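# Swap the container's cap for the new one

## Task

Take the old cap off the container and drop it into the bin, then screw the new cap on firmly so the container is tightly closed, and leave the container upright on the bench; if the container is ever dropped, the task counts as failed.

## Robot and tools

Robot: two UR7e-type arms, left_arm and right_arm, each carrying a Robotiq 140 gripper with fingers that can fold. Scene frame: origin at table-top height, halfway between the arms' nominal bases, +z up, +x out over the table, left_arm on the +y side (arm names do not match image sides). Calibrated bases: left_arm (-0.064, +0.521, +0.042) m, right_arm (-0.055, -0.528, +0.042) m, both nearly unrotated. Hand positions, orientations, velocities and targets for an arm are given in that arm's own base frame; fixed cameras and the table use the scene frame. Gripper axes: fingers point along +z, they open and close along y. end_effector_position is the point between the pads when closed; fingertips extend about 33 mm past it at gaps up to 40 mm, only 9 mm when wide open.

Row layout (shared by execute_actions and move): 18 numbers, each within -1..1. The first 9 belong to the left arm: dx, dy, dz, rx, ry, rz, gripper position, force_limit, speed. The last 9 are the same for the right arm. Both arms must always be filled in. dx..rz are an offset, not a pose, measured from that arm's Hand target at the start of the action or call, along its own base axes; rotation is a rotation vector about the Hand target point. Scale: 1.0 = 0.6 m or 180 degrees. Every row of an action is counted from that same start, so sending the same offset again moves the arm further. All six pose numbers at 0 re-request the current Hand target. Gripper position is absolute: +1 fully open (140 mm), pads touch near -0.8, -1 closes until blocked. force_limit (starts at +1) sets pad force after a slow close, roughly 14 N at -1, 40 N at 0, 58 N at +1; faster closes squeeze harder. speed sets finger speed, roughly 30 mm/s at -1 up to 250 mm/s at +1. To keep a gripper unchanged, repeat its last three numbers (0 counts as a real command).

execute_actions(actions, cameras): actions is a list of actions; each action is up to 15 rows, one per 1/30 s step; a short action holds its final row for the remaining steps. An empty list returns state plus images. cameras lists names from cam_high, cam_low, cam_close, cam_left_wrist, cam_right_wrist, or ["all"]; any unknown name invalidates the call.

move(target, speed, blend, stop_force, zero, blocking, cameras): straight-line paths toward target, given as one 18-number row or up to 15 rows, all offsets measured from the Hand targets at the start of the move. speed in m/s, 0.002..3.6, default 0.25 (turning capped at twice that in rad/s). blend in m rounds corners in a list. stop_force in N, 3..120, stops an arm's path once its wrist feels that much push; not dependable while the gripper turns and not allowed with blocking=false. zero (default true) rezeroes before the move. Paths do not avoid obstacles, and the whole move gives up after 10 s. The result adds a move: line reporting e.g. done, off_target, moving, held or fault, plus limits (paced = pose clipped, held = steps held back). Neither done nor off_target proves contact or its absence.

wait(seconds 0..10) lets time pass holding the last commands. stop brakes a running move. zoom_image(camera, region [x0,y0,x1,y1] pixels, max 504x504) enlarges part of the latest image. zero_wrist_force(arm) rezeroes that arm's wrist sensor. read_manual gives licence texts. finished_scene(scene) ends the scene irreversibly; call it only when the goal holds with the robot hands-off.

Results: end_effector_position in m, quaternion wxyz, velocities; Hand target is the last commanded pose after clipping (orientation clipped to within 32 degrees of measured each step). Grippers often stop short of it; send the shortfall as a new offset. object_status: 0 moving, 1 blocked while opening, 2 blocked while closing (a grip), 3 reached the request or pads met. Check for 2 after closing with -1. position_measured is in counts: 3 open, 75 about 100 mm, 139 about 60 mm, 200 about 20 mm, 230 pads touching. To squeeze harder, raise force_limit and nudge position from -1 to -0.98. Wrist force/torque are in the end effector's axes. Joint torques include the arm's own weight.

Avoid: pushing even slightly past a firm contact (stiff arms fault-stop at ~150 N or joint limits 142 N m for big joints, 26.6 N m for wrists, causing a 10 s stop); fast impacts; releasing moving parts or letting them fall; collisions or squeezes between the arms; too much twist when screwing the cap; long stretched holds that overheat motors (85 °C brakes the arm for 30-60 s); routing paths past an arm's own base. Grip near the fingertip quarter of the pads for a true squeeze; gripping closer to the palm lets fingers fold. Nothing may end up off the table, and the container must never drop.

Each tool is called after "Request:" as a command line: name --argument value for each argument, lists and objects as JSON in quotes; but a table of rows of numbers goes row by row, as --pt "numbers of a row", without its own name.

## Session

Request:
execute_actions --actions '[]'

Scene clock: 0.00 s.
left_arm: end_effector_position=(+0.1349, -0.1629, +0.1435) position_measured=3 object_status=3 end_effector_quat_wxyz=(+0.648, +0.268, -0.678, +0.220) | right_arm: end_effector_position=(+0.6252, +0.7395, +0.2906) position_measured=3 object_status=3 end_effector_quat_wxyz=(-0.296, +0.710, +0.164, +0.618)
Joint positions: left_arm=[-0.263 -1.329 2.253 -1.034 -2.534 -0.14] | right_arm=[0.759 -0.697 1.309 -3.691 -1.657 3.367]
Joint velocities: within noise
Joint torques (N m): no reading
Motor temperatures (°C): left_arm=[26 26 26 34 31 30] | right_arm=[28 28 26 31 33 32]
Wrist force (N): no reading
Wrist torque (N m): no reading
Wrist force, peak (N): no reading
Hand target: left_arm +0.1349, -0.1629, +0.1435; +0.648, +0.268, -0.678, +0.220 | right_arm +0.6252, +0.7395, +0.2906; -0.296, +0.710, +0.164, +0.618
Tool commands: left_gripper/position=+1.0 left_gripper/force_limit=+1.0 left_gripper/speed=+1.0 right_gripper/position=+1.0 right_gripper/force_limit=+1.0 right_gripper/speed=+1.0

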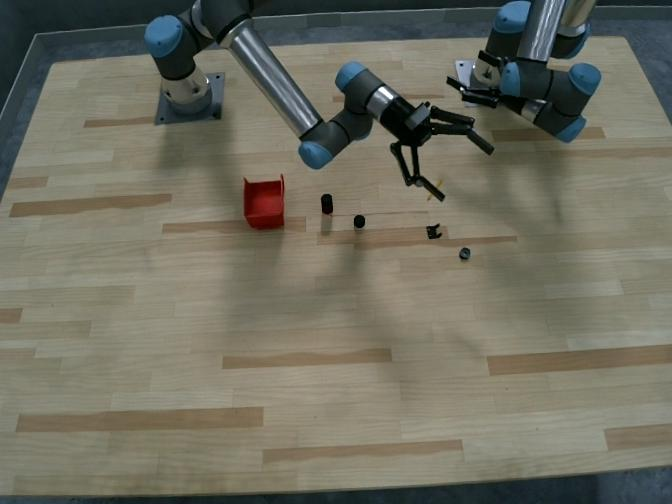

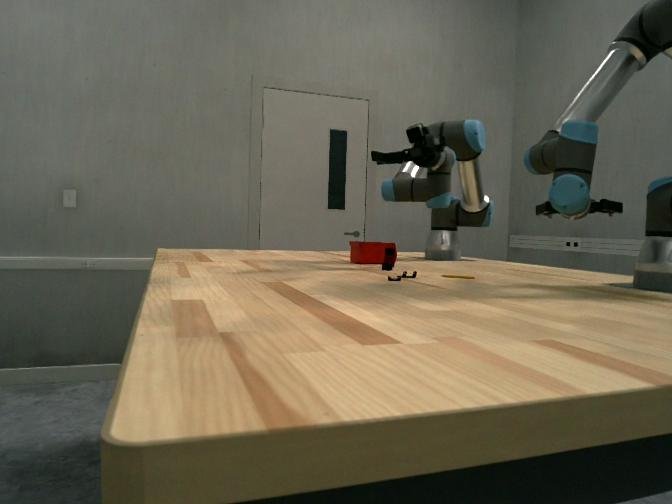

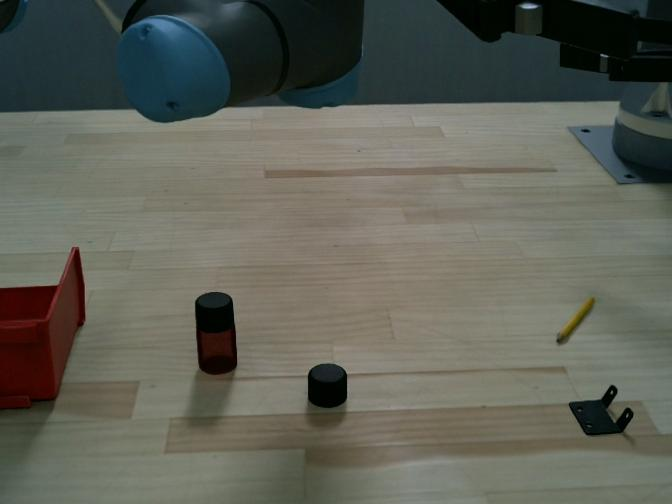

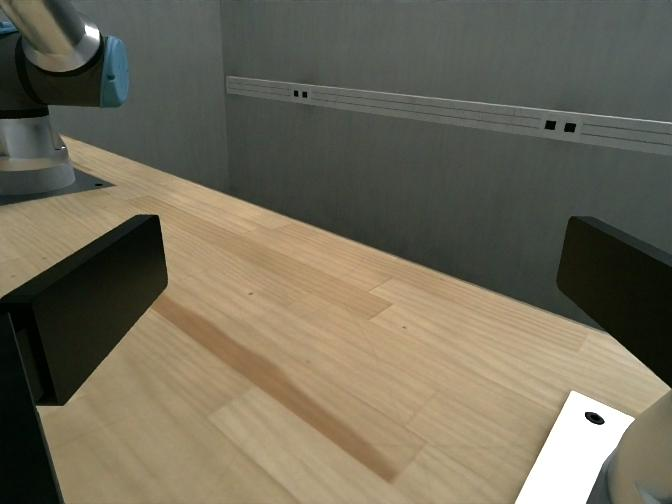

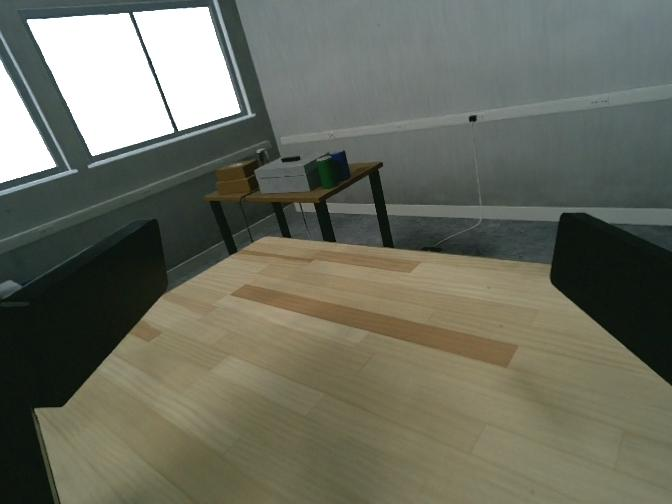

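Request:
zoom_image --camera "cam_close" --region '[180, 270, 370, 420]'

Request:
zoom_image --camera "cam_high" --region '[230, 160, 390, 260]'

Scaled by 2.653 from the camera's 672x504 image, which has a finer 960x720 frame.

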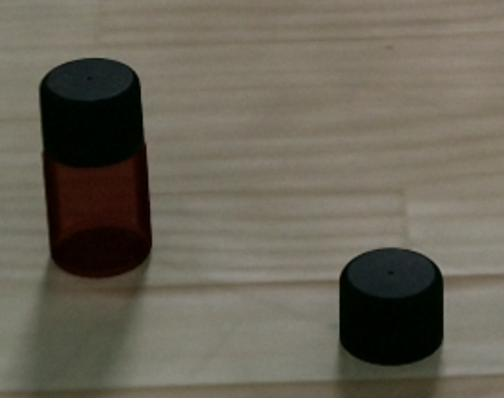

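Scaled by 3.150 from the camera's 672x504 image, which has a finer 960x720 frame.

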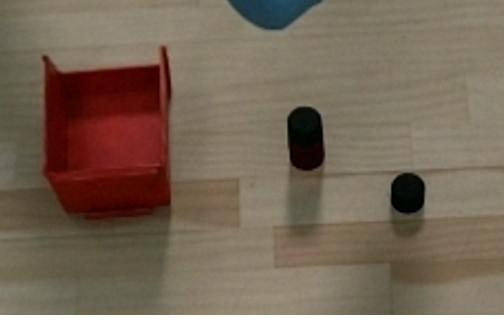

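Request:
move --pt "0.275 -0.2785 0.1775 0.3106 -0.3659 0 -0.15 -1 0 -0.08 -0.28 0 -0.3127 0.365 0.0177 -0.15 -1 0" --pt "0.437 -0.435 -0.089 0.1534 -0.0432 0.4297 -0.15 -1 0 -0.165 -0.571 -0.109 0.1845 0.5238 -0.5009 -0.15 -1 0" --speed 0.4 --blend 0.04 --cameras '["cam_high", "cam_close", "cam_right_wrist", "cam_left_wrist"]'

Scene clock: 272.23 s.
left_arm: end_effector_position=(+0.3970, -0.4239, +0.0901) position_measured=148 object_status=3 end_effector_quat_wxyz=(+0.250, +0.750, -0.433, +0.433) | right_arm: end_effector_position=(+0.5262, +0.3969, +0.2253) position_measured=148 object_status=3 end_effector_quat_wxyz=(+0.001, +0.707, -0.707, -0.001)
Joint positions: left_arm=[-1.052 -1.126 2.536 -4.028 -1.568 -3.144] | right_arm=[0.442 -1.199 1.254 -1.625 -1.57 5.155]
Joint torques (N m): left_arm=[3.69 -19.82 -5.42 -4.93 -0.66 -1.71] | right_arm=[7.93 -30.53 -27.75 -1.39 -2.52 1.29]
Wrist force (N): left_arm=[-0.5 0.5 -0.3] | right_arm=[-2.1 -0.6 -2.4]
Wrist torque (N m): left_arm=[-0.09 0.15 0.07] | right_arm=[-0.14 0.14 0.08]
Wrist force, peak (N): left_arm=[-2.2 1.3 0.2] | right_arm=[-2.5 -0.4 -2.5]
Hand target: left_arm +0.3971, -0.4239, +0.0901; +0.250, +0.750, -0.433, +0.433 | right_arm +0.5262, +0.3969, +0.2252; +0.001, +0.707, -0.707, -0.001
Off the commanded pose: left_arm 0.000 m, 0 deg | right_arm 0.000 m, 0 deg.
move: done
Images, in order (width x height): cam_high 672x504, cam_close 672x504, cam_left_wrist 672x504, cam_right_wrist 672x504.

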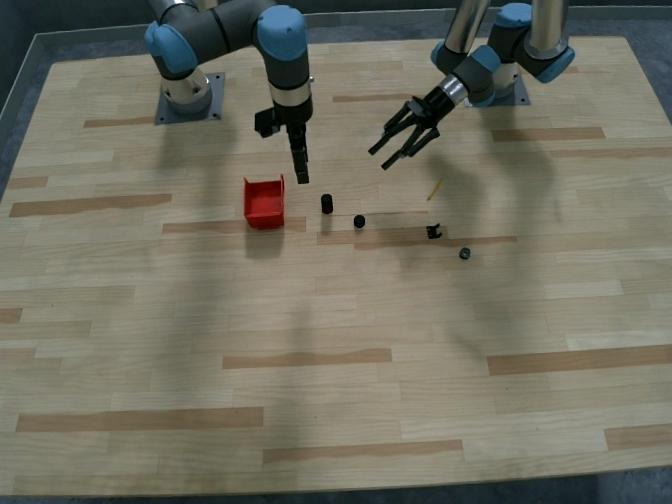

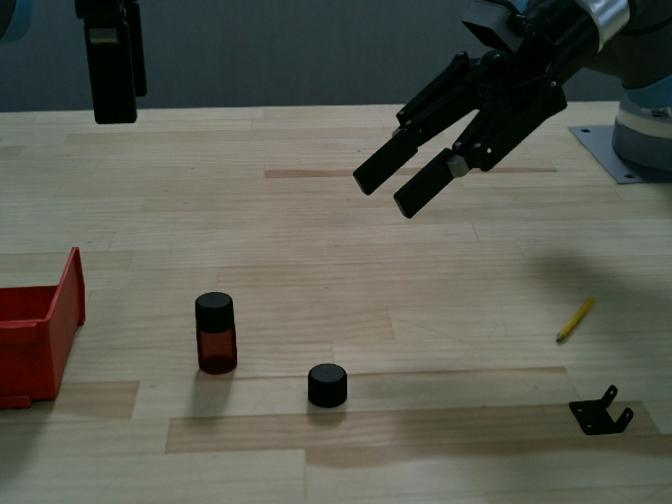

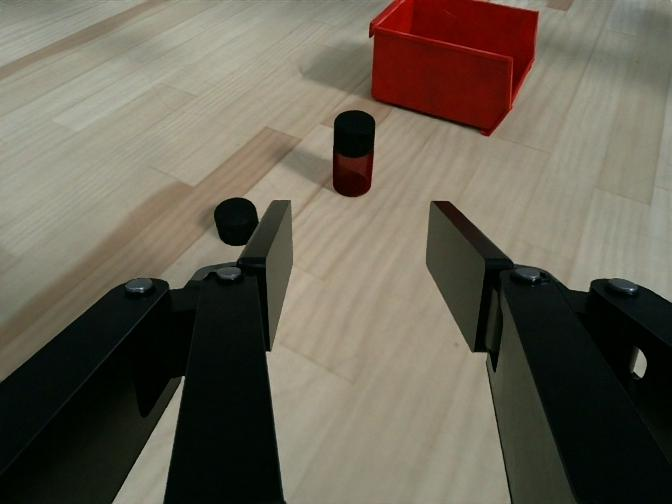

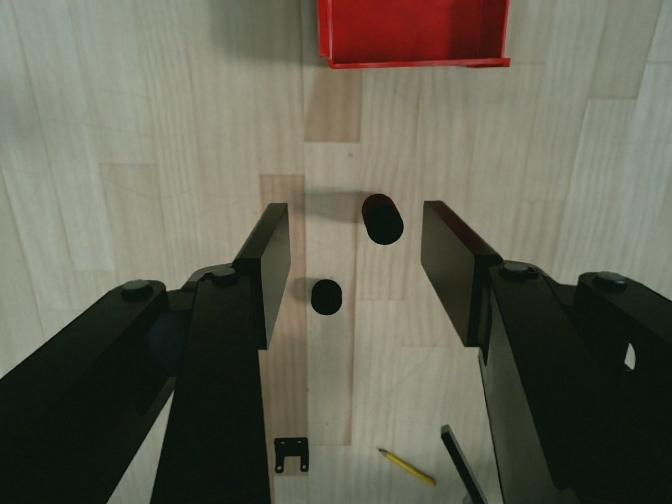

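Request:
zoom_image --camera "cam_left_wrist" --region '[200, 90, 400, 250]'

Request:
zoom_image --camera "cam_right_wrist" --region '[290, 180, 420, 330]'

Request:
zoom_image --camera "cam_close" --region '[170, 280, 370, 420]'

Scaled by 2.520 from the camera's 672x504 image, which has a finer 960x720 frame.

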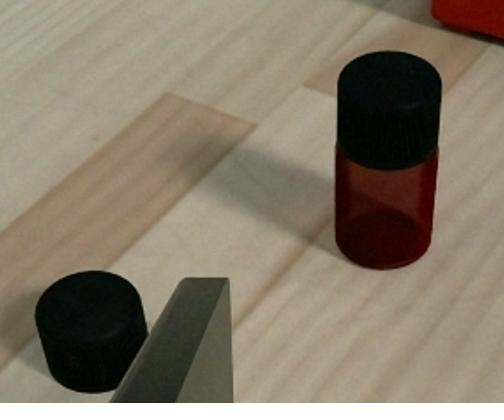

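Scaled by 3.360 from the camera's 672x504 image, which has a finer 960x720 frame.

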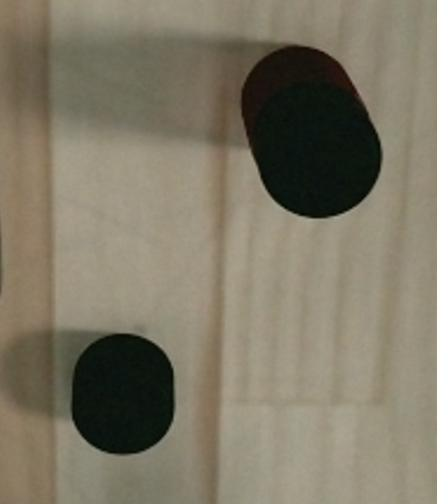

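Scaled by 2.520 from the camera's 672x504 image, which has a finer 960x720 frame.

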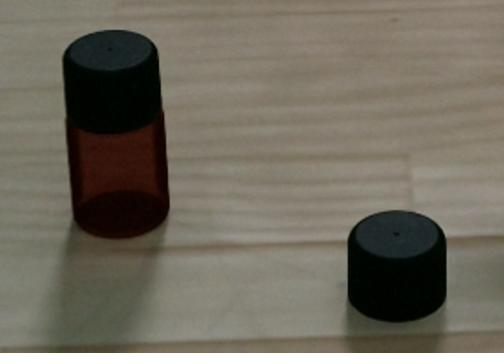

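Request:
move --pt "0.105 -0.188 -0.13 0 0 0 -0.15 -1 0 -0.0508 0.081 -0.208 0 0 0.5 -0.15 -1 0" --pt "0.1402 -0.251 -0.1735 0 0 0 -0.15 -1 0 -0.0508 0.081 -0.208 0 0 1.0 -0.15 -1 0" --speed '[0.4,0.3]' --blend 0.01 --cameras '["cam_close", "cam_left_wrist", "cam_right_wrist"]'

Request:
zoom_image --camera "cam_right_wrist" --region '[250, 130, 430, 270]'

Scene clock: 407.00 s.
left_arm: end_effector_position=(+0.4812, -0.5746, -0.0141) position_measured=148 object_status=3 end_effector_quat_wxyz=(+0.250, +0.750, -0.433, +0.433) | right_arm: end_effector_position=(+0.4957, +0.4455, +0.1004) position_measured=148 object_status=3 end_effector_quat_wxyz=(+0.001, +0.707, +0.707, +0.001)
Joint positions: left_arm=[-1.055 -0.699 2.032 -3.951 -1.564 -3.146] | right_arm=[0.531 -1.122 1.471 -1.921 -1.572 2.103]
Joint torques (N m): left_arm=[-8.39 -56.02 3.18 -4.17 2.08 -2.65] | right_arm=[-6.47 -51.17 -15.82 -4.37 1.63 -1.09]
Wrist force (N): left_arm=[-0.6 0.5 -0.3] | right_arm=[-2.3 -0.5 -2.4]
Wrist torque (N m): left_arm=[-0.08 0.17 0.13] | right_arm=[-0.12 0.16 -0.06]
Wrist force, peak (N): left_arm=[-0.6 0.3 -1.3] | right_arm=[-1.9 -0.7 -3.0]
Hand target: left_arm +0.4812, -0.5745, -0.0140; +0.250, +0.750, -0.433, +0.433 | right_arm +0.4957, +0.4455, +0.1004; +0.001, +0.707, +0.707, +0.001
Off the commanded pose: left_arm 0.000 m, 0 deg | right_arm 0.000 m, 0 deg.
move: done
Images, in order (width x height): cam_close 672x504, cam_left_wrist 672x504, cam_right_wrist 672x504.

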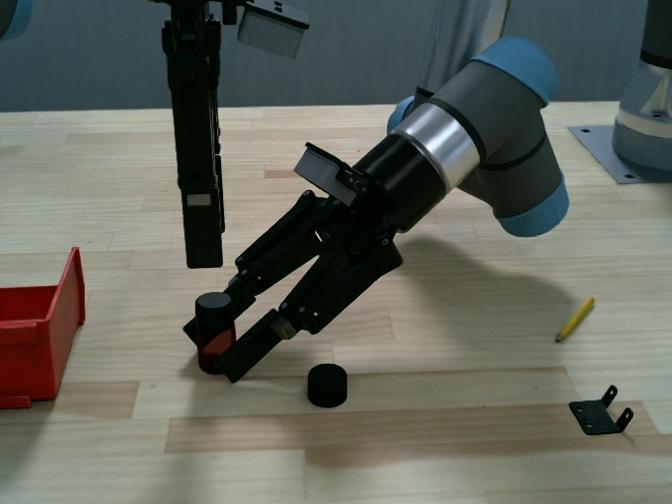

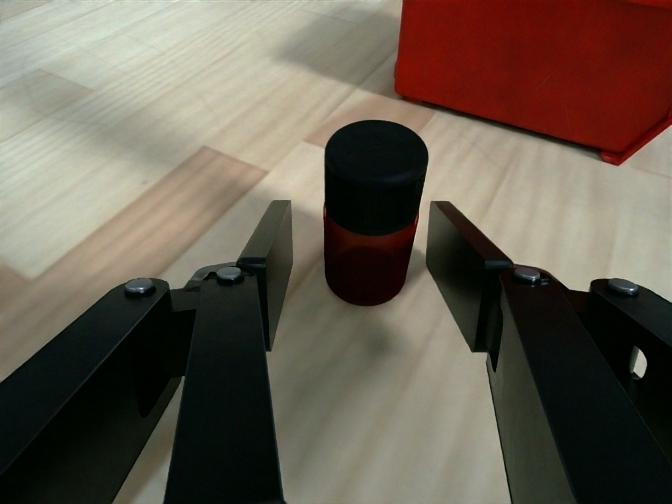

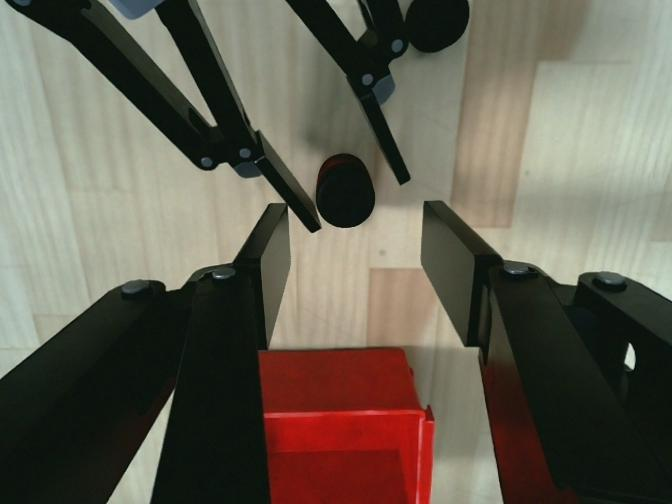

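Scaled by 2.800 from the camera's 672x504 image, which has a finer 960x720 frame.

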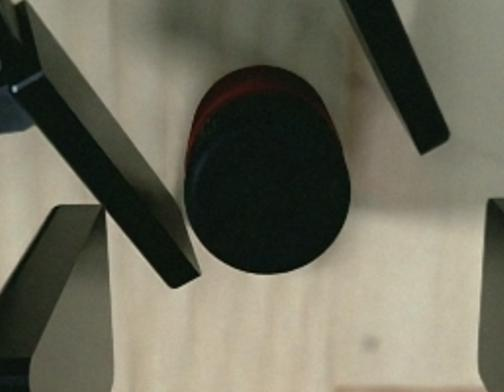

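Request:
move --pt "-0.0036 -0.0021 0 0 0 0 -0.15 -1 0 -0.0037 0.0008 0 0 0 -0.5 -0.15 -1 0" --pt "-0.0036 -0.0021 0 0 0 0 -1 1 -1 -0.0037 0.0008 0 0 0 -1.0 -0.15 -1 0" --speed 0.4 --blend 0.01 --cameras '["cam_close", "cam_left_wrist", "cam_right_wrist"]'

Request:
zoom_image --camera "cam_right_wrist" --region '[250, 130, 430, 270]'

Scene clock: 441.47 s.
left_arm: end_effector_position=(+0.4790, -0.5758, -0.0140) position_measured=185 object_status=0 end_effector_quat_wxyz=(+0.250, +0.750, -0.433, +0.433) | right_arm: end_effector_position=(+0.4935, +0.4460, +0.1004) position_measured=148 object_status=3 end_effector_quat_wxyz=(+0.001, +0.707, -0.707, -0.001)
Joint positions: left_arm=[-1.061 -0.7 2.034 -3.953 -1.56 -3.149] | right_arm=[0.533 -1.124 1.472 -1.918 -1.57 5.246]
Joint torques (N m): left_arm=[5.11 -53.5 -6.67 -3.16 -2.12 1.04] | right_arm=[7.17 -45.42 -30.44 -1.94 -2.34 1.55]
Wrist force (N): left_arm=[1.8 0.4 -2.6] | right_arm=[-2.2 -0.4 -2.4]
Wrist torque (N m): left_arm=[-0.03 0.07 0.16] | right_arm=[-0.09 0.15 0.06]
Wrist force, peak (N): left_arm=[1.8 0.5 -2.7] | right_arm=[-2.3 -0.6 -2.5]
Hand target: left_arm +0.4790, -0.5758, -0.0140; +0.250, +0.750, -0.433, +0.433 | right_arm +0.4935, +0.4460, +0.1004; +0.001, +0.707, -0.707, -0.001
Off the commanded pose: left_arm 0.000 m, 0 deg | right_arm 0.000 m, 0 deg.
move: done
Images, in order (width x height): cam_close 672x504, cam_left_wrist 672x504, cam_right_wrist 672x504.

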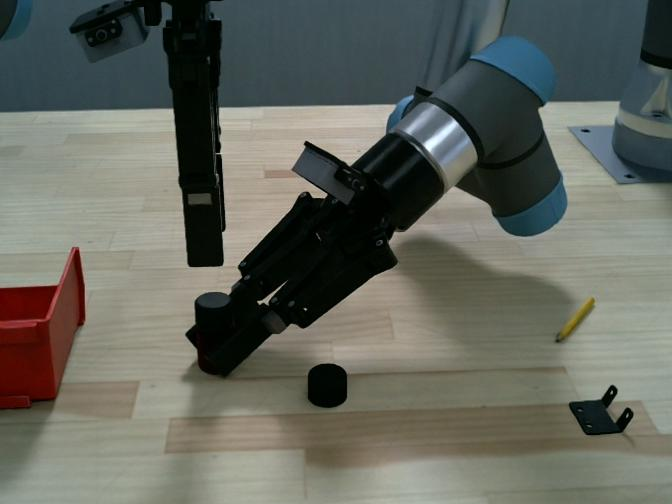

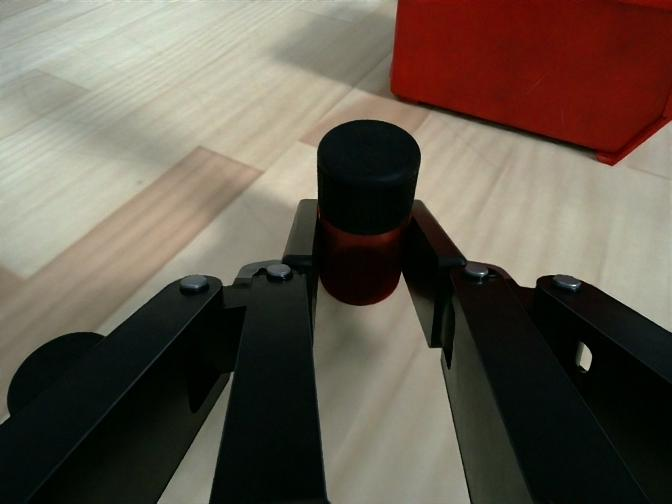

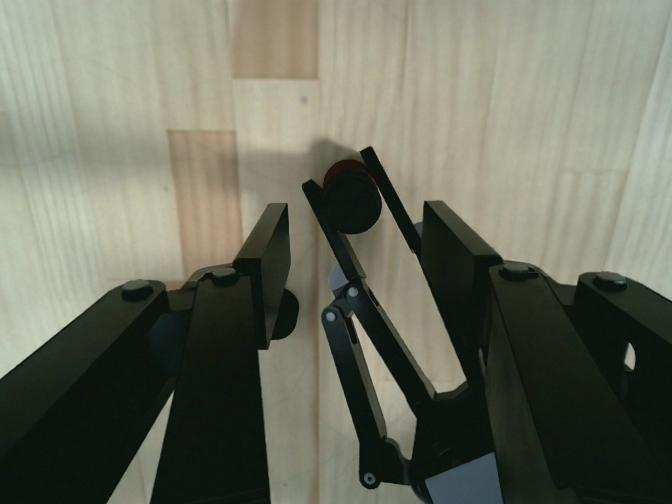

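Scaled by 2.800 from the camera's 672x504 image, which has a finer 960x720 frame.

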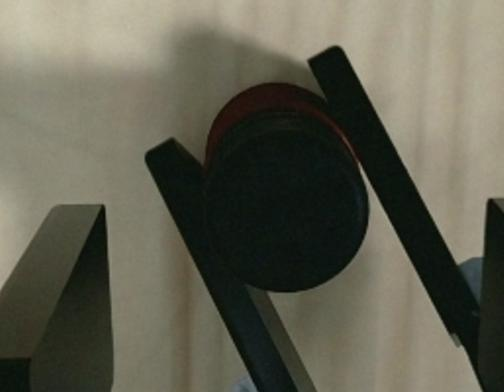

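Request:
move --pt "0 0 0 0 0 0 -1 1 -1 -0.001 0.0028 -0.0832 0 0 0 -0.15 -1 0" --pt "0 0 0 0 0 0 -1 1 -1 -0.001 0.0028 -0.0998 0 0 0 -0.15 -1 0" --speed '[0.2,0.04]' --blend 0.005 --cameras '["cam_close", "cam_right_wrist"]'

Request:
zoom_image --camera "cam_close" --region '[150, 240, 290, 390]'

Scene clock: 497.33 s.
left_arm: end_effector_position=(+0.4790, -0.5758, -0.0140) position_measured=185 object_status=2 end_effector_quat_wxyz=(+0.250, +0.750, -0.433, +0.433) | right_arm: end_effector_position=(+0.4928, +0.4477, +0.0403) position_measured=148 object_status=3 end_effector_quat_wxyz=(+0.001, +0.707, -0.707, -0.001)
Joint positions: left_arm=[-1.061 -0.7 2.034 -3.953 -1.56 -3.149] | right_arm=[0.536 -1.065 1.549 -2.054 -1.57 5.248]
Joint torques (N m): left_arm=[5.04 -51.6 -13.45 -1.1 -2.13 2.22] | right_arm=[-6.63 -51.43 -29.54 -1.06 -0.1 -0.67]
Wrist force (N): left_arm=[1.7 0.5 -2.7] | right_arm=[-2.1 -0.3 -2.5]
Wrist torque (N m): left_arm=[-0.03 0.11 0.16] | right_arm=[-0.07 0.14 -0.06]
Wrist force, peak (N): left_arm=[1.9 0.5 -2.8] | right_arm=[-2.1 -0.6 -5.2]
Hand target: left_arm +0.4790, -0.5758, -0.0140; +0.250, +0.750, -0.433, +0.433 | right_arm +0.4929, +0.4477, +0.0405; +0.001, +0.707, -0.707, -0.001
Off the commanded pose: left_arm 0.000 m, 0 deg | right_arm 0.000 m, 0 deg.
move: done
Images, in order (width x height): cam_close 672x504, cam_right_wrist 672x504.

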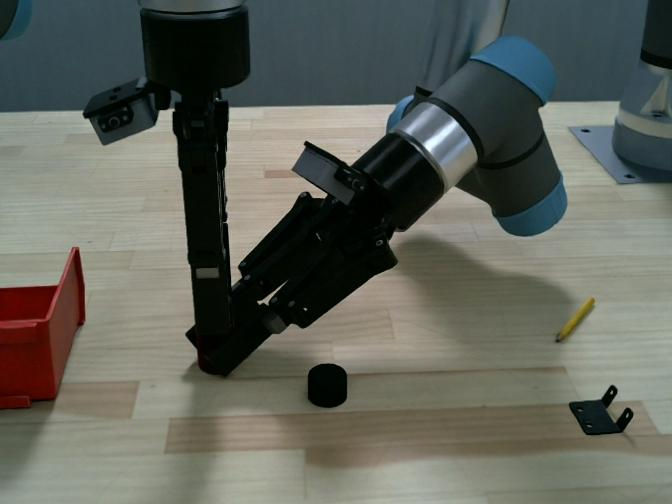

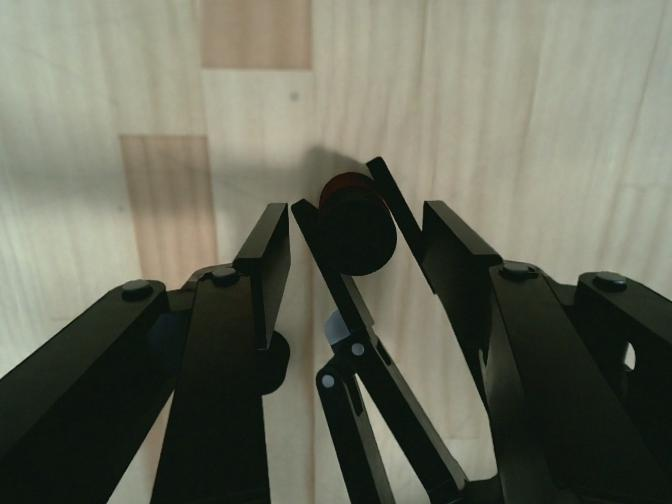

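Scaled by 3.360 from the camera's 672x504 image, which has a finer 960x720 frame.

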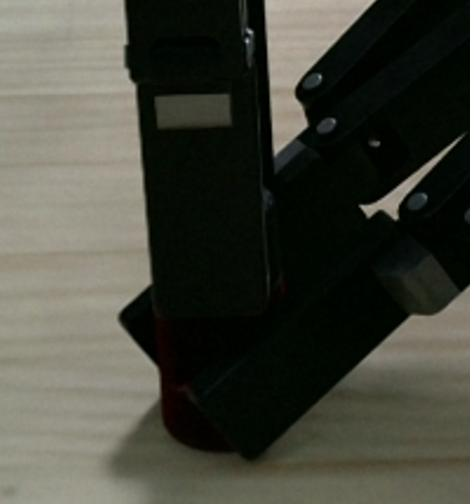

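Request:
zoom_image --camera "cam_right_wrist" --region '[290, 150, 440, 300]'

Scaled by 3.360 from the camera's 672x504 image, which has a finer 960x720 frame.

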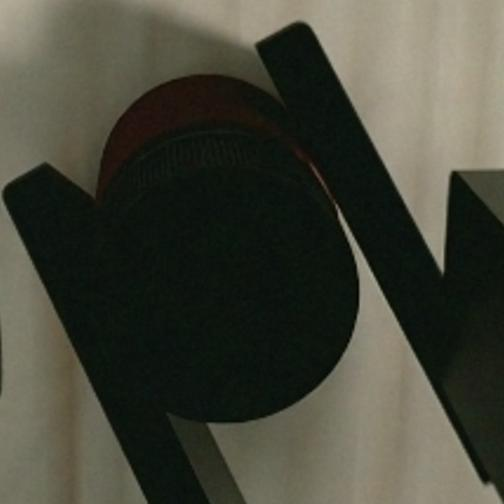

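Request:
move --target '[0,0,0,0,0,0,-1,1,-1,0,0,0,0,0,0,-1,1,-1]' --cameras '["cam_close", "cam_right_wrist"]'

Request:
zoom_image --camera "cam_close" --region '[150, 240, 290, 390]'

Scene clock: 528.77 s.
left_arm: end_effector_position=(+0.4790, -0.5758, -0.0140) position_measured=185 object_status=2 end_effector_quat_wxyz=(+0.250, +0.750, -0.433, +0.433) | right_arm: end_effector_position=(+0.4929, +0.4477, +0.0405) position_measured=187 object_status=0 end_effector_quat_wxyz=(+0.001, +0.707, -0.707, -0.001)
Joint positions: left_arm=[-1.061 -0.7 2.034 -3.953 -1.56 -3.149] | right_arm=[0.535 -1.065 1.549 -2.053 -1.57 5.248]
Joint torques (N m): left_arm=[4.99 -48.72 -13.62 -0.81 -2.1 2.12] | right_arm=[-9.44 -43.56 -25.73 -4.29 1.13 -0.88]
Wrist force (N): left_arm=[1.9 -0.3 -2.2] | right_arm=[0.5 5.1 -16.8]
Wrist torque (N m): left_arm=[-0.11 0.09 0.06] | right_arm=[-0.36 0.17 -0.06]
Wrist force, peak (N): left_arm=[2.0 0.4 -2.8] | right_arm=[0.6 5.3 -17.1]
Hand target: left_arm +0.4790, -0.5758, -0.0140; +0.250, +0.750, -0.433, +0.433 | right_arm +0.4929, +0.4477, +0.0405; +0.001, +0.707, -0.707, -0.001
Off the commanded pose: left_arm 0.000 m, 0 deg | right_arm 0.000 m, 0 deg.
move: done
Images, in order (width x height): cam_close 672x504, cam_right_wrist 672x504.

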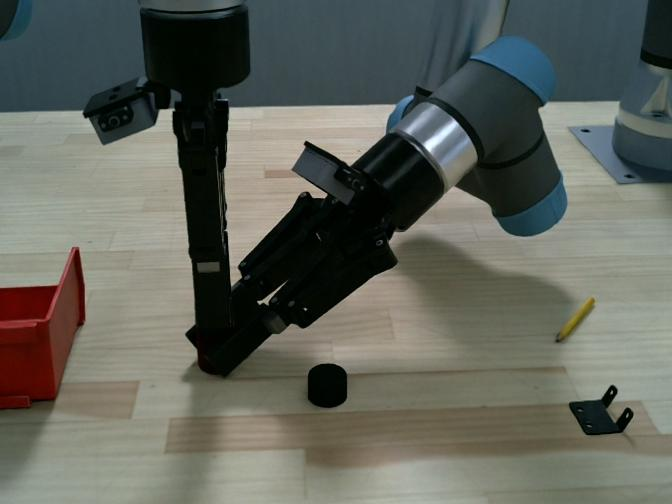

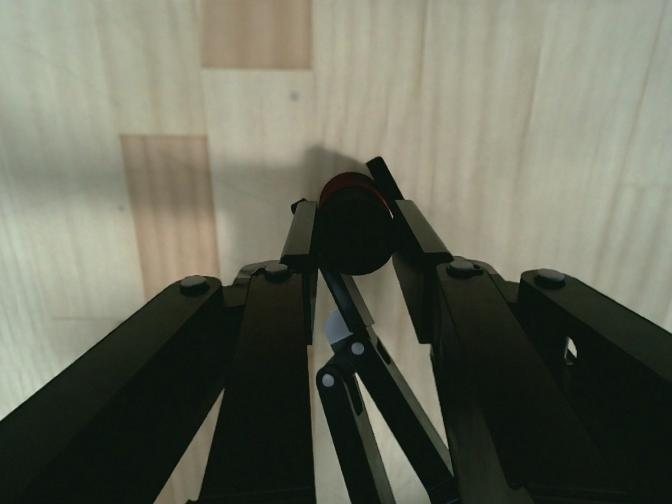

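Scaled by 3.360 from the camera's 672x504 image, which has a finer 960x720 frame.

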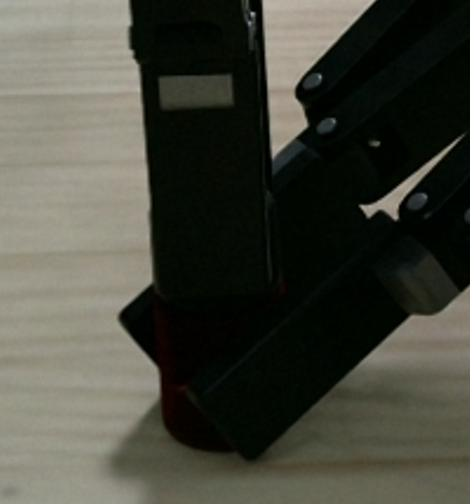

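Request:
move --pt "0 0 0 0 0 0 -1 1 -1 0 0 0 0 0 0 -0.3 -1 -1" --pt "0 0 0 0 0 0 -1 1 -1 0 0 0.0075 0 0 0 -0.3 -1 -1" --pt "0 0 0 0 0 0 -1 1 -1 0 0 0.0075 0 0 0 -1 1 -1" --speed 0.1 --cameras '["cam_close", "cam_right_wrist"]'

Request:
zoom_image --camera "cam_close" --region '[150, 240, 290, 390]'

Scene clock: 551.60 s.
left_arm: end_effector_position=(+0.4790, -0.5758, -0.0140) position_measured=185 object_status=2 end_effector_quat_wxyz=(+0.250, +0.750, -0.433, +0.433) | right_arm: end_effector_position=(+0.4929, +0.4477, +0.0450) position_measured=188 object_status=0 end_effector_quat_wxyz=(+0.001, +0.707, -0.707, -0.001)
Joint positions: left_arm=[-1.061 -0.7 2.034 -3.953 -1.56 -3.149] | right_arm=[0.535 -1.07 1.544 -2.043 -1.57 5.248]
Joint torques (N m): left_arm=[5.04 -45.65 -13.31 -0.88 -2.16 2.25] | right_arm=[-7.92 -29.32 -12.56 -4.31 -2.21 -0.89]
Wrist force (N): left_arm=[1.9 -0.7 -1.1] | right_arm=[1.0 5.6 -20.2]
Wrist torque (N m): left_arm=[-0.10 0.12 0.05] | right_arm=[-0.33 0.17 -0.06]
Wrist force, peak (N): left_arm=[2.3 -0.2 -2.2] | right_arm=[1.0 5.5 -20.6]
Hand target: left_arm +0.4790, -0.5758, -0.0140; +0.250, +0.750, -0.433, +0.433 | right_arm +0.4929, +0.4477, +0.0450; +0.001, +0.707, -0.707, -0.001
Off the commanded pose: left_arm 0.000 m, 0 deg | right_arm 0.000 m, 0 deg.
move: done
Images, in order (width x height): cam_close 672x504, cam_right_wrist 672x504.

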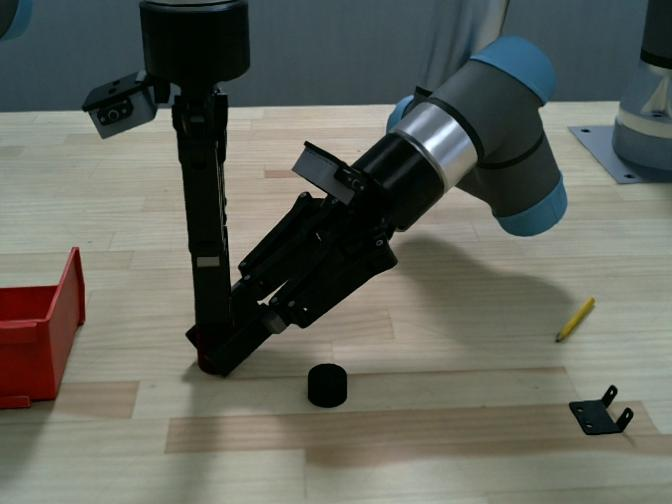

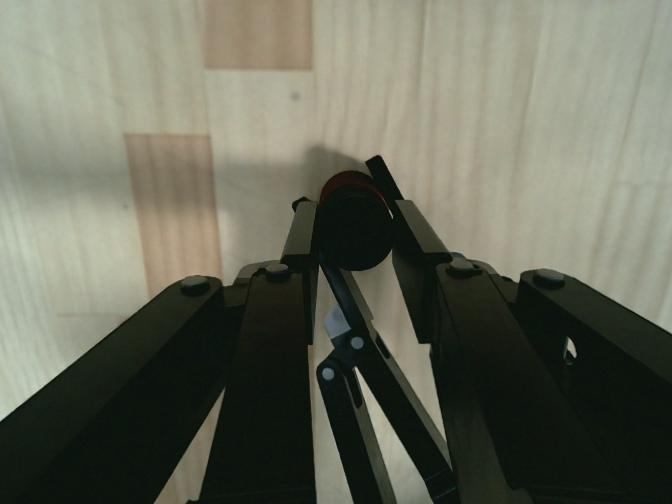

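Scaled by 3.360 from the camera's 672x504 image, which has a finer 960x720 frame.

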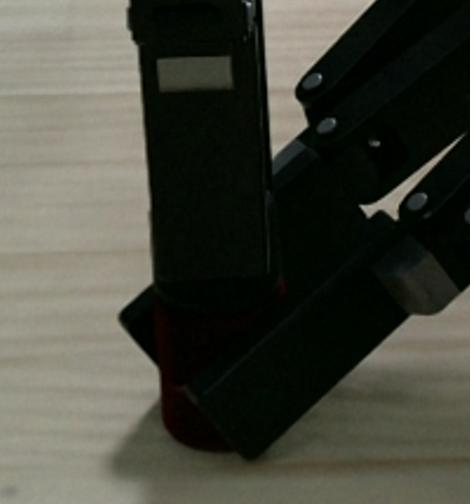

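Request:
move --pt "0 0 0 0 0 0 -1 1 -1 0 0 0.0025 0 0 0.5 -1 1 -1" --speed 0.25 --cameras '["cam_close", "cam_right_wrist"]'

Request:
zoom_image --camera "cam_close" --region '[150, 240, 290, 390]'

Scene clock: 568.77 s.
left_arm: end_effector_position=(+0.4790, -0.5758, -0.0140) position_measured=185 object_status=2 end_effector_quat_wxyz=(+0.250, +0.750, -0.433, +0.433) | right_arm: end_effector_position=(+0.4929, +0.4477, +0.0465) position_measured=188 object_status=2 end_effector_quat_wxyz=(+0.001, +1.000, +0.000, +0.000)
Joint positions: left_arm=[-1.061 -0.7 2.034 -3.953 -1.56 -3.149] | right_arm=[0.537 -1.072 1.542 -2.041 -1.572 3.679]
Joint torques (N m): left_arm=[2.25 -41.36 -13.12 -0.89 -2.06 2.21] | right_arm=[-8.95 -60.6 -21.08 -5.27 3.22 -1.04]
Wrist force (N): left_arm=[9.9 -4.4 -8.5] | right_arm=[-6.0 3.7 10.2]
Wrist torque (N m): left_arm=[-0.11 0.12 -0.07] | right_arm=[-0.20 0.18 -0.08]
Wrist force, peak (N): left_arm=[10.2 -4.1 -8.7] | right_arm=[1.1 5.7 -20.8]
Hand target: left_arm +0.4790, -0.5758, -0.0140; +0.250, +0.750, -0.433, +0.433 | right_arm +0.4929, +0.4477, +0.0465; +0.001, +1.000, +0.000, +0.000
Off the commanded pose: left_arm 0.000 m, 0 deg | right_arm 0.000 m, 0 deg.
move: done
Images, in order (width x height): cam_close 672x504, cam_right_wrist 672x504.

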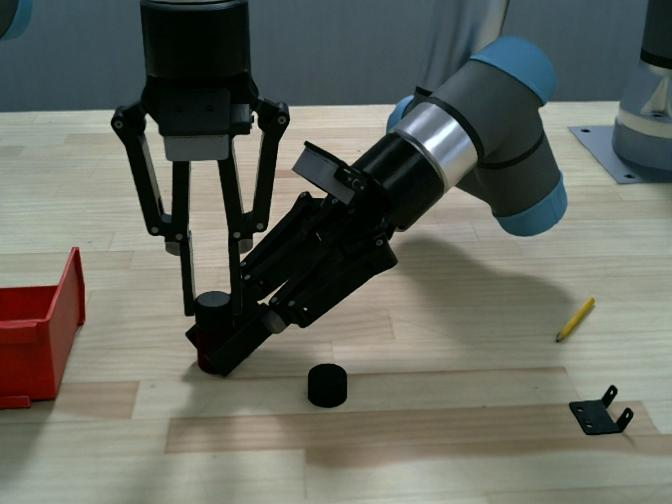

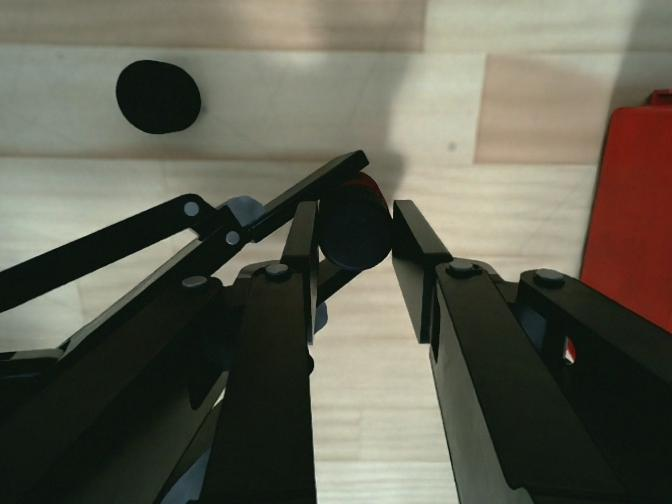

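Scaled by 3.360 from the camera's 672x504 image, which has a finer 960x720 frame.

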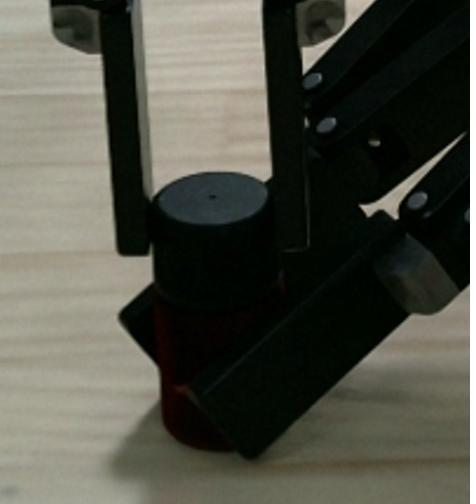

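Request:
move --pt "0 0 0 0 0 0 -1 1 -1 0 0 0 0 0 0.5 -1 1 -1" --speed 0.3 --cameras '["cam_close"]'

Request:
zoom_image --camera "cam_close" --region '[150, 240, 290, 390]'

Scene clock: 588.17 s.
left_arm: end_effector_position=(+0.4790, -0.5758, -0.0140) position_measured=185 object_status=2 end_effector_quat_wxyz=(+0.250, +0.750, -0.433, +0.433) | right_arm: end_effector_position=(+0.4929, +0.4477, +0.0465) position_measured=188 object_status=2 end_effector_quat_wxyz=(+0.001, +0.707, +0.707, +0.001)
Joint positions: left_arm=[-1.061 -0.7 2.034 -3.953 -1.56 -3.149] | right_arm=[0.536 -1.073 1.545 -2.044 -1.572 2.108]
Joint torques (N m): left_arm=[-4.98 -38.22 -12.71 -0.89 -2.13 2.1] | right_arm=[-2.81 -50.51 -15.59 -5.77 4.14 -1.12]
Wrist force (N): left_arm=[-0.9 -3.8 -8.9] | right_arm=[-12.1 -1.6 -3.9]
Wrist torque (N m): left_arm=[-0.07 0.36 -0.01] | right_arm=[-0.07 0.06 -0.08]
Wrist force, peak (N): left_arm=[9.9 -4.1 -8.3] | right_arm=[-12.0 -2.5 -4.5]
Hand target: left_arm +0.4790, -0.5758, -0.0140; +0.250, +0.750, -0.433, +0.433 | right_arm +0.4929, +0.4477, +0.0465; +0.001, +0.707, +0.707, +0.001
Off the commanded pose: left_arm 0.000 m, 0 deg | right_arm 0.000 m, 0 deg.
move: done
Images, in order (width x height): cam_close 672x504.

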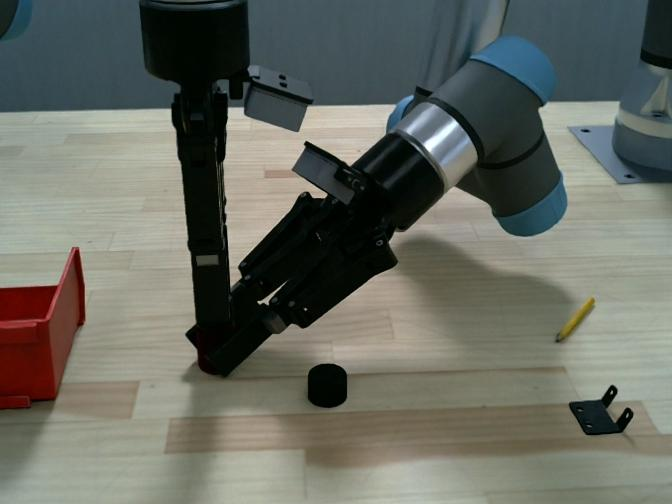

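Scaled by 3.360 from the camera's 672x504 image, which has a finer 960x720 frame.

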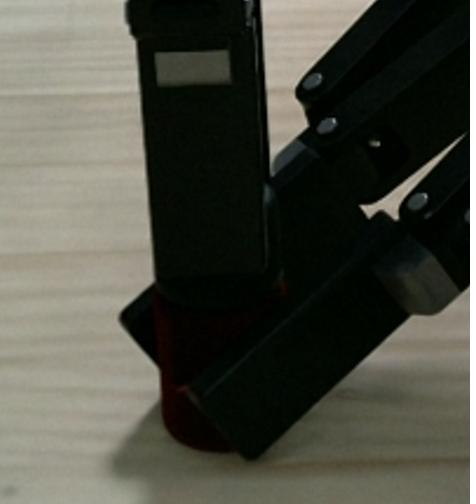

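Request:
move --pt "0 0 0 0 0 0 -1 1 -1 0.0001 -0.0011 0.0015 0 0 0.5 -1 1 -1" --pt "0 0 0 0 0 0 -1 1 -1 -0.0005 -0.0005 0.003 0 0 1.0 -1 1 -1" --pt "0 0 0 0 0 0 -1 1 -1 -0.0011 -0.0011 0.0045 0 0 -0.5 -1 1 -1" --pt "0 0 0 0 0 0 -1 1 -1 -0.0005 -0.0017 0.006 0 0 0 -1 1 -1" --speed 0.5 --cameras '["cam_close"]'

Request:
zoom_image --camera "cam_close" --region '[150, 240, 290, 390]'

Scene clock: 625.30 s.
left_arm: end_effector_position=(+0.4790, -0.5758, -0.0140) position_measured=185 object_status=2 end_effector_quat_wxyz=(+0.250, +0.750, -0.433, +0.433) | right_arm: end_effector_position=(+0.4926, +0.4467, +0.0501) position_measured=188 object_status=2 end_effector_quat_wxyz=(+0.001, +0.707, +0.707, +0.001)
Joint positions: left_arm=[-1.061 -0.7 2.034 -3.953 -1.56 -3.149] | right_arm=[0.535 -1.079 1.544 -2.037 -1.571 -4.177]
Joint torques (N m): left_arm=[7.22 -40.51 -12.68 -0.97 0.72 2.08] | right_arm=[-5.09 -54.81 -16.67 -4.14 0.42 -1.24]
Wrist force (N): left_arm=[4.4 1.8 -1.9] | right_arm=[-0.2 0.4 3.4]
Wrist torque (N m): left_arm=[-0.12 0.14 0.22] | right_arm=[-0.14 0.13 -0.09]
Wrist force, peak (N): left_arm=[-1.3 -3.9 -9.0] | right_arm=[-10.4 -3.1 -9.2]
Hand target: left_arm +0.4790, -0.5758, -0.0140; +0.250, +0.750, -0.433, +0.433 | right_arm +0.4926, +0.4467, +0.0501; +0.001, +0.707, +0.707, +0.001
Off the commanded pose: left_arm 0.000 m, 0 deg | right_arm 0.000 m, 0 deg.
move: done
Images, in order (width x height): cam_close 672x504.

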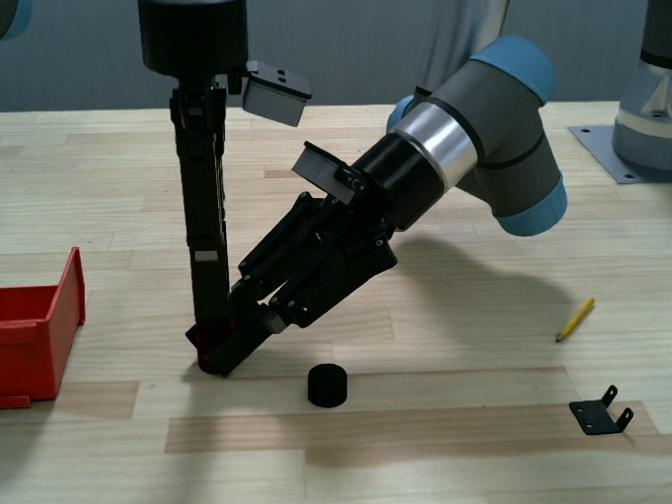

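Scaled by 3.360 from the camera's 672x504 image, which has a finer 960x720 frame.

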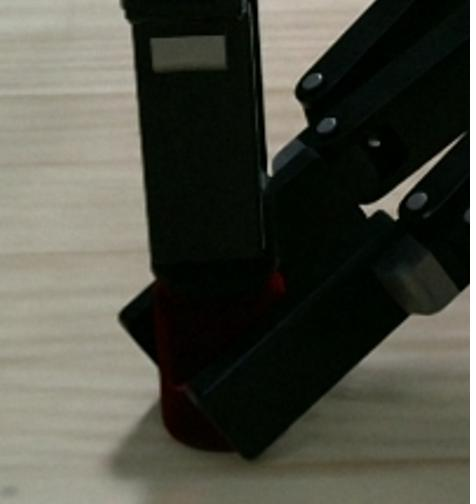

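Request:
move --target '[0,0,0,0,0,0,-1,1,-1,0.0005,0.0004,0.0015,0,0,0.55,-1,1,-1]' --speed 0.5

Request:
move --target '[0,0,0,0,0,0,-1,1,-1,0,0,0.02,0,0,0,-1,1,-1]' --speed 0.02 --stop_force 10 --cameras '["cam_close"]'

Request:
zoom_image --camera "cam_close" --region '[150, 240, 290, 390]'

Scene clock: 637.57 s.
left_arm: end_effector_position=(+0.4790, -0.5758, -0.0140) position_measured=185 object_status=2 end_effector_quat_wxyz=(+0.250, +0.750, -0.433, +0.433) | right_arm: end_effector_position=(+0.4929, +0.4469, +0.0510) position_measured=188 object_status=2 end_effector_quat_wxyz=(+0.000, -0.078, +0.997, +0.001)
Joint positions: left_arm=[-1.061 -0.7 2.034 -3.953 -1.56 -3.149] | right_arm=[0.534 -1.079 1.541 -2.034 -1.569 -5.906]
Joint torques (N m): left_arm=[6.89 -43.88 -13.12 -1.12 -0.7 1.96] | right_arm=[-5.83 -36.18 -19.45 -1.19 0.3 -1.3]
Wrist force (N): left_arm=[0.9 1.6 0.3] | right_arm=[-2.7 1.1 -2.8]
Wrist torque (N m): left_arm=[-0.18 0.25 0.17] | right_arm=[-0.26 0.17 -0.09]
Wrist force, peak (N): left_arm=[5.2 2.0 -2.1] | right_arm=[-4.8 2.3 2.3]
Hand target: left_arm +0.4790, -0.5758, -0.0140; +0.250, +0.750, -0.433, +0.433 | right_arm +0.4929, +0.4469, +0.0510; +0.000, -0.078, +0.997, +0.001
Off the commanded pose: left_arm 0.000 m, 0 deg | right_arm 0.000 m, 0 deg.
move: done

Scene clock: 639.30 s.
left_arm: end_effector_position=(+0.4790, -0.5758, -0.0140) position_measured=185 object_status=2 end_effector_quat_wxyz=(+0.250, +0.750, -0.433, +0.433) | right_arm: end_effector_position=(+0.4929, +0.4469, +0.0630) position_measured=188 object_status=2 end_effector_quat_wxyz=(+0.000, -0.078, +0.997, +0.001)
Joint positions: left_arm=[-1.061 -0.7 2.034 -3.953 -1.56 -3.149] | right_arm=[0.534 -1.091 1.526 -2.007 -1.569 -5.906]
Joint torques (N m): left_arm=[6.37 -44.45 -12.68 -1.13 1.05 2.08] | right_arm=[6.14 -33.12 -13.38 -4.37 -2.16 -1.46]
Wrist force (N): left_arm=[0.8 1.0 -1.3] | right_arm=[-2.2 -0.4 -2.3]
Wrist torque (N m): left_arm=[-0.10 0.20 0.14] | right_arm=[-0.10 0.16 -0.04]
Wrist force, peak (N): left_arm=[2.5 4.1 1.2] | right_arm=[-5.3 3.1 0.7]
Hand target: left_arm +0.4790, -0.5758, -0.0140; +0.250, +0.750, -0.433, +0.433 | right_arm +0.4929, +0.4469, +0.0630; +0.000, -0.078, +0.997, +0.001
Off the commanded pose: left_arm 0.000 m, 0 deg | right_arm 0.000 m, 0 deg.
move: done
Images, in order (width x height): cam_close 672x504.

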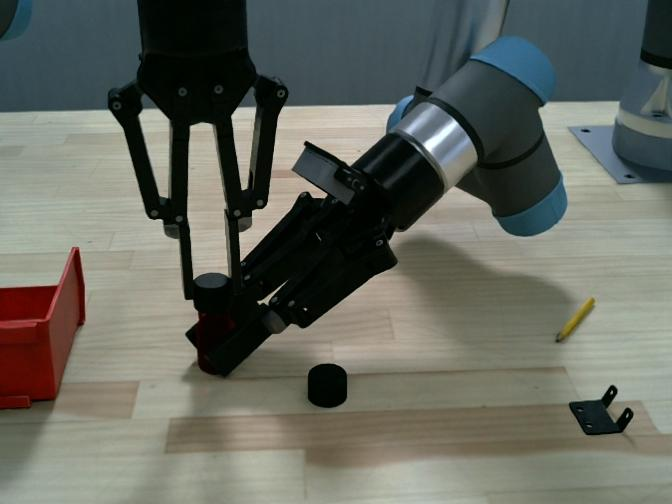

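Scaled by 3.360 from the camera's 672x504 image, which has a finer 960x720 frame.

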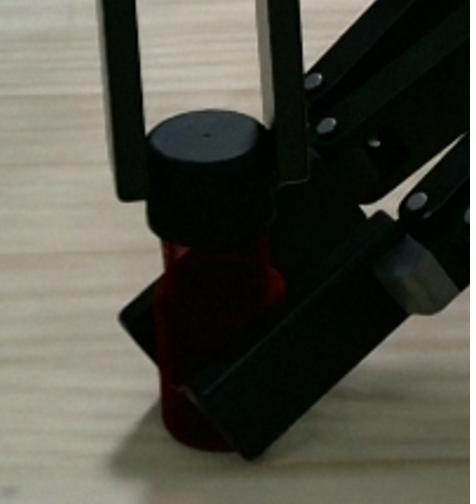

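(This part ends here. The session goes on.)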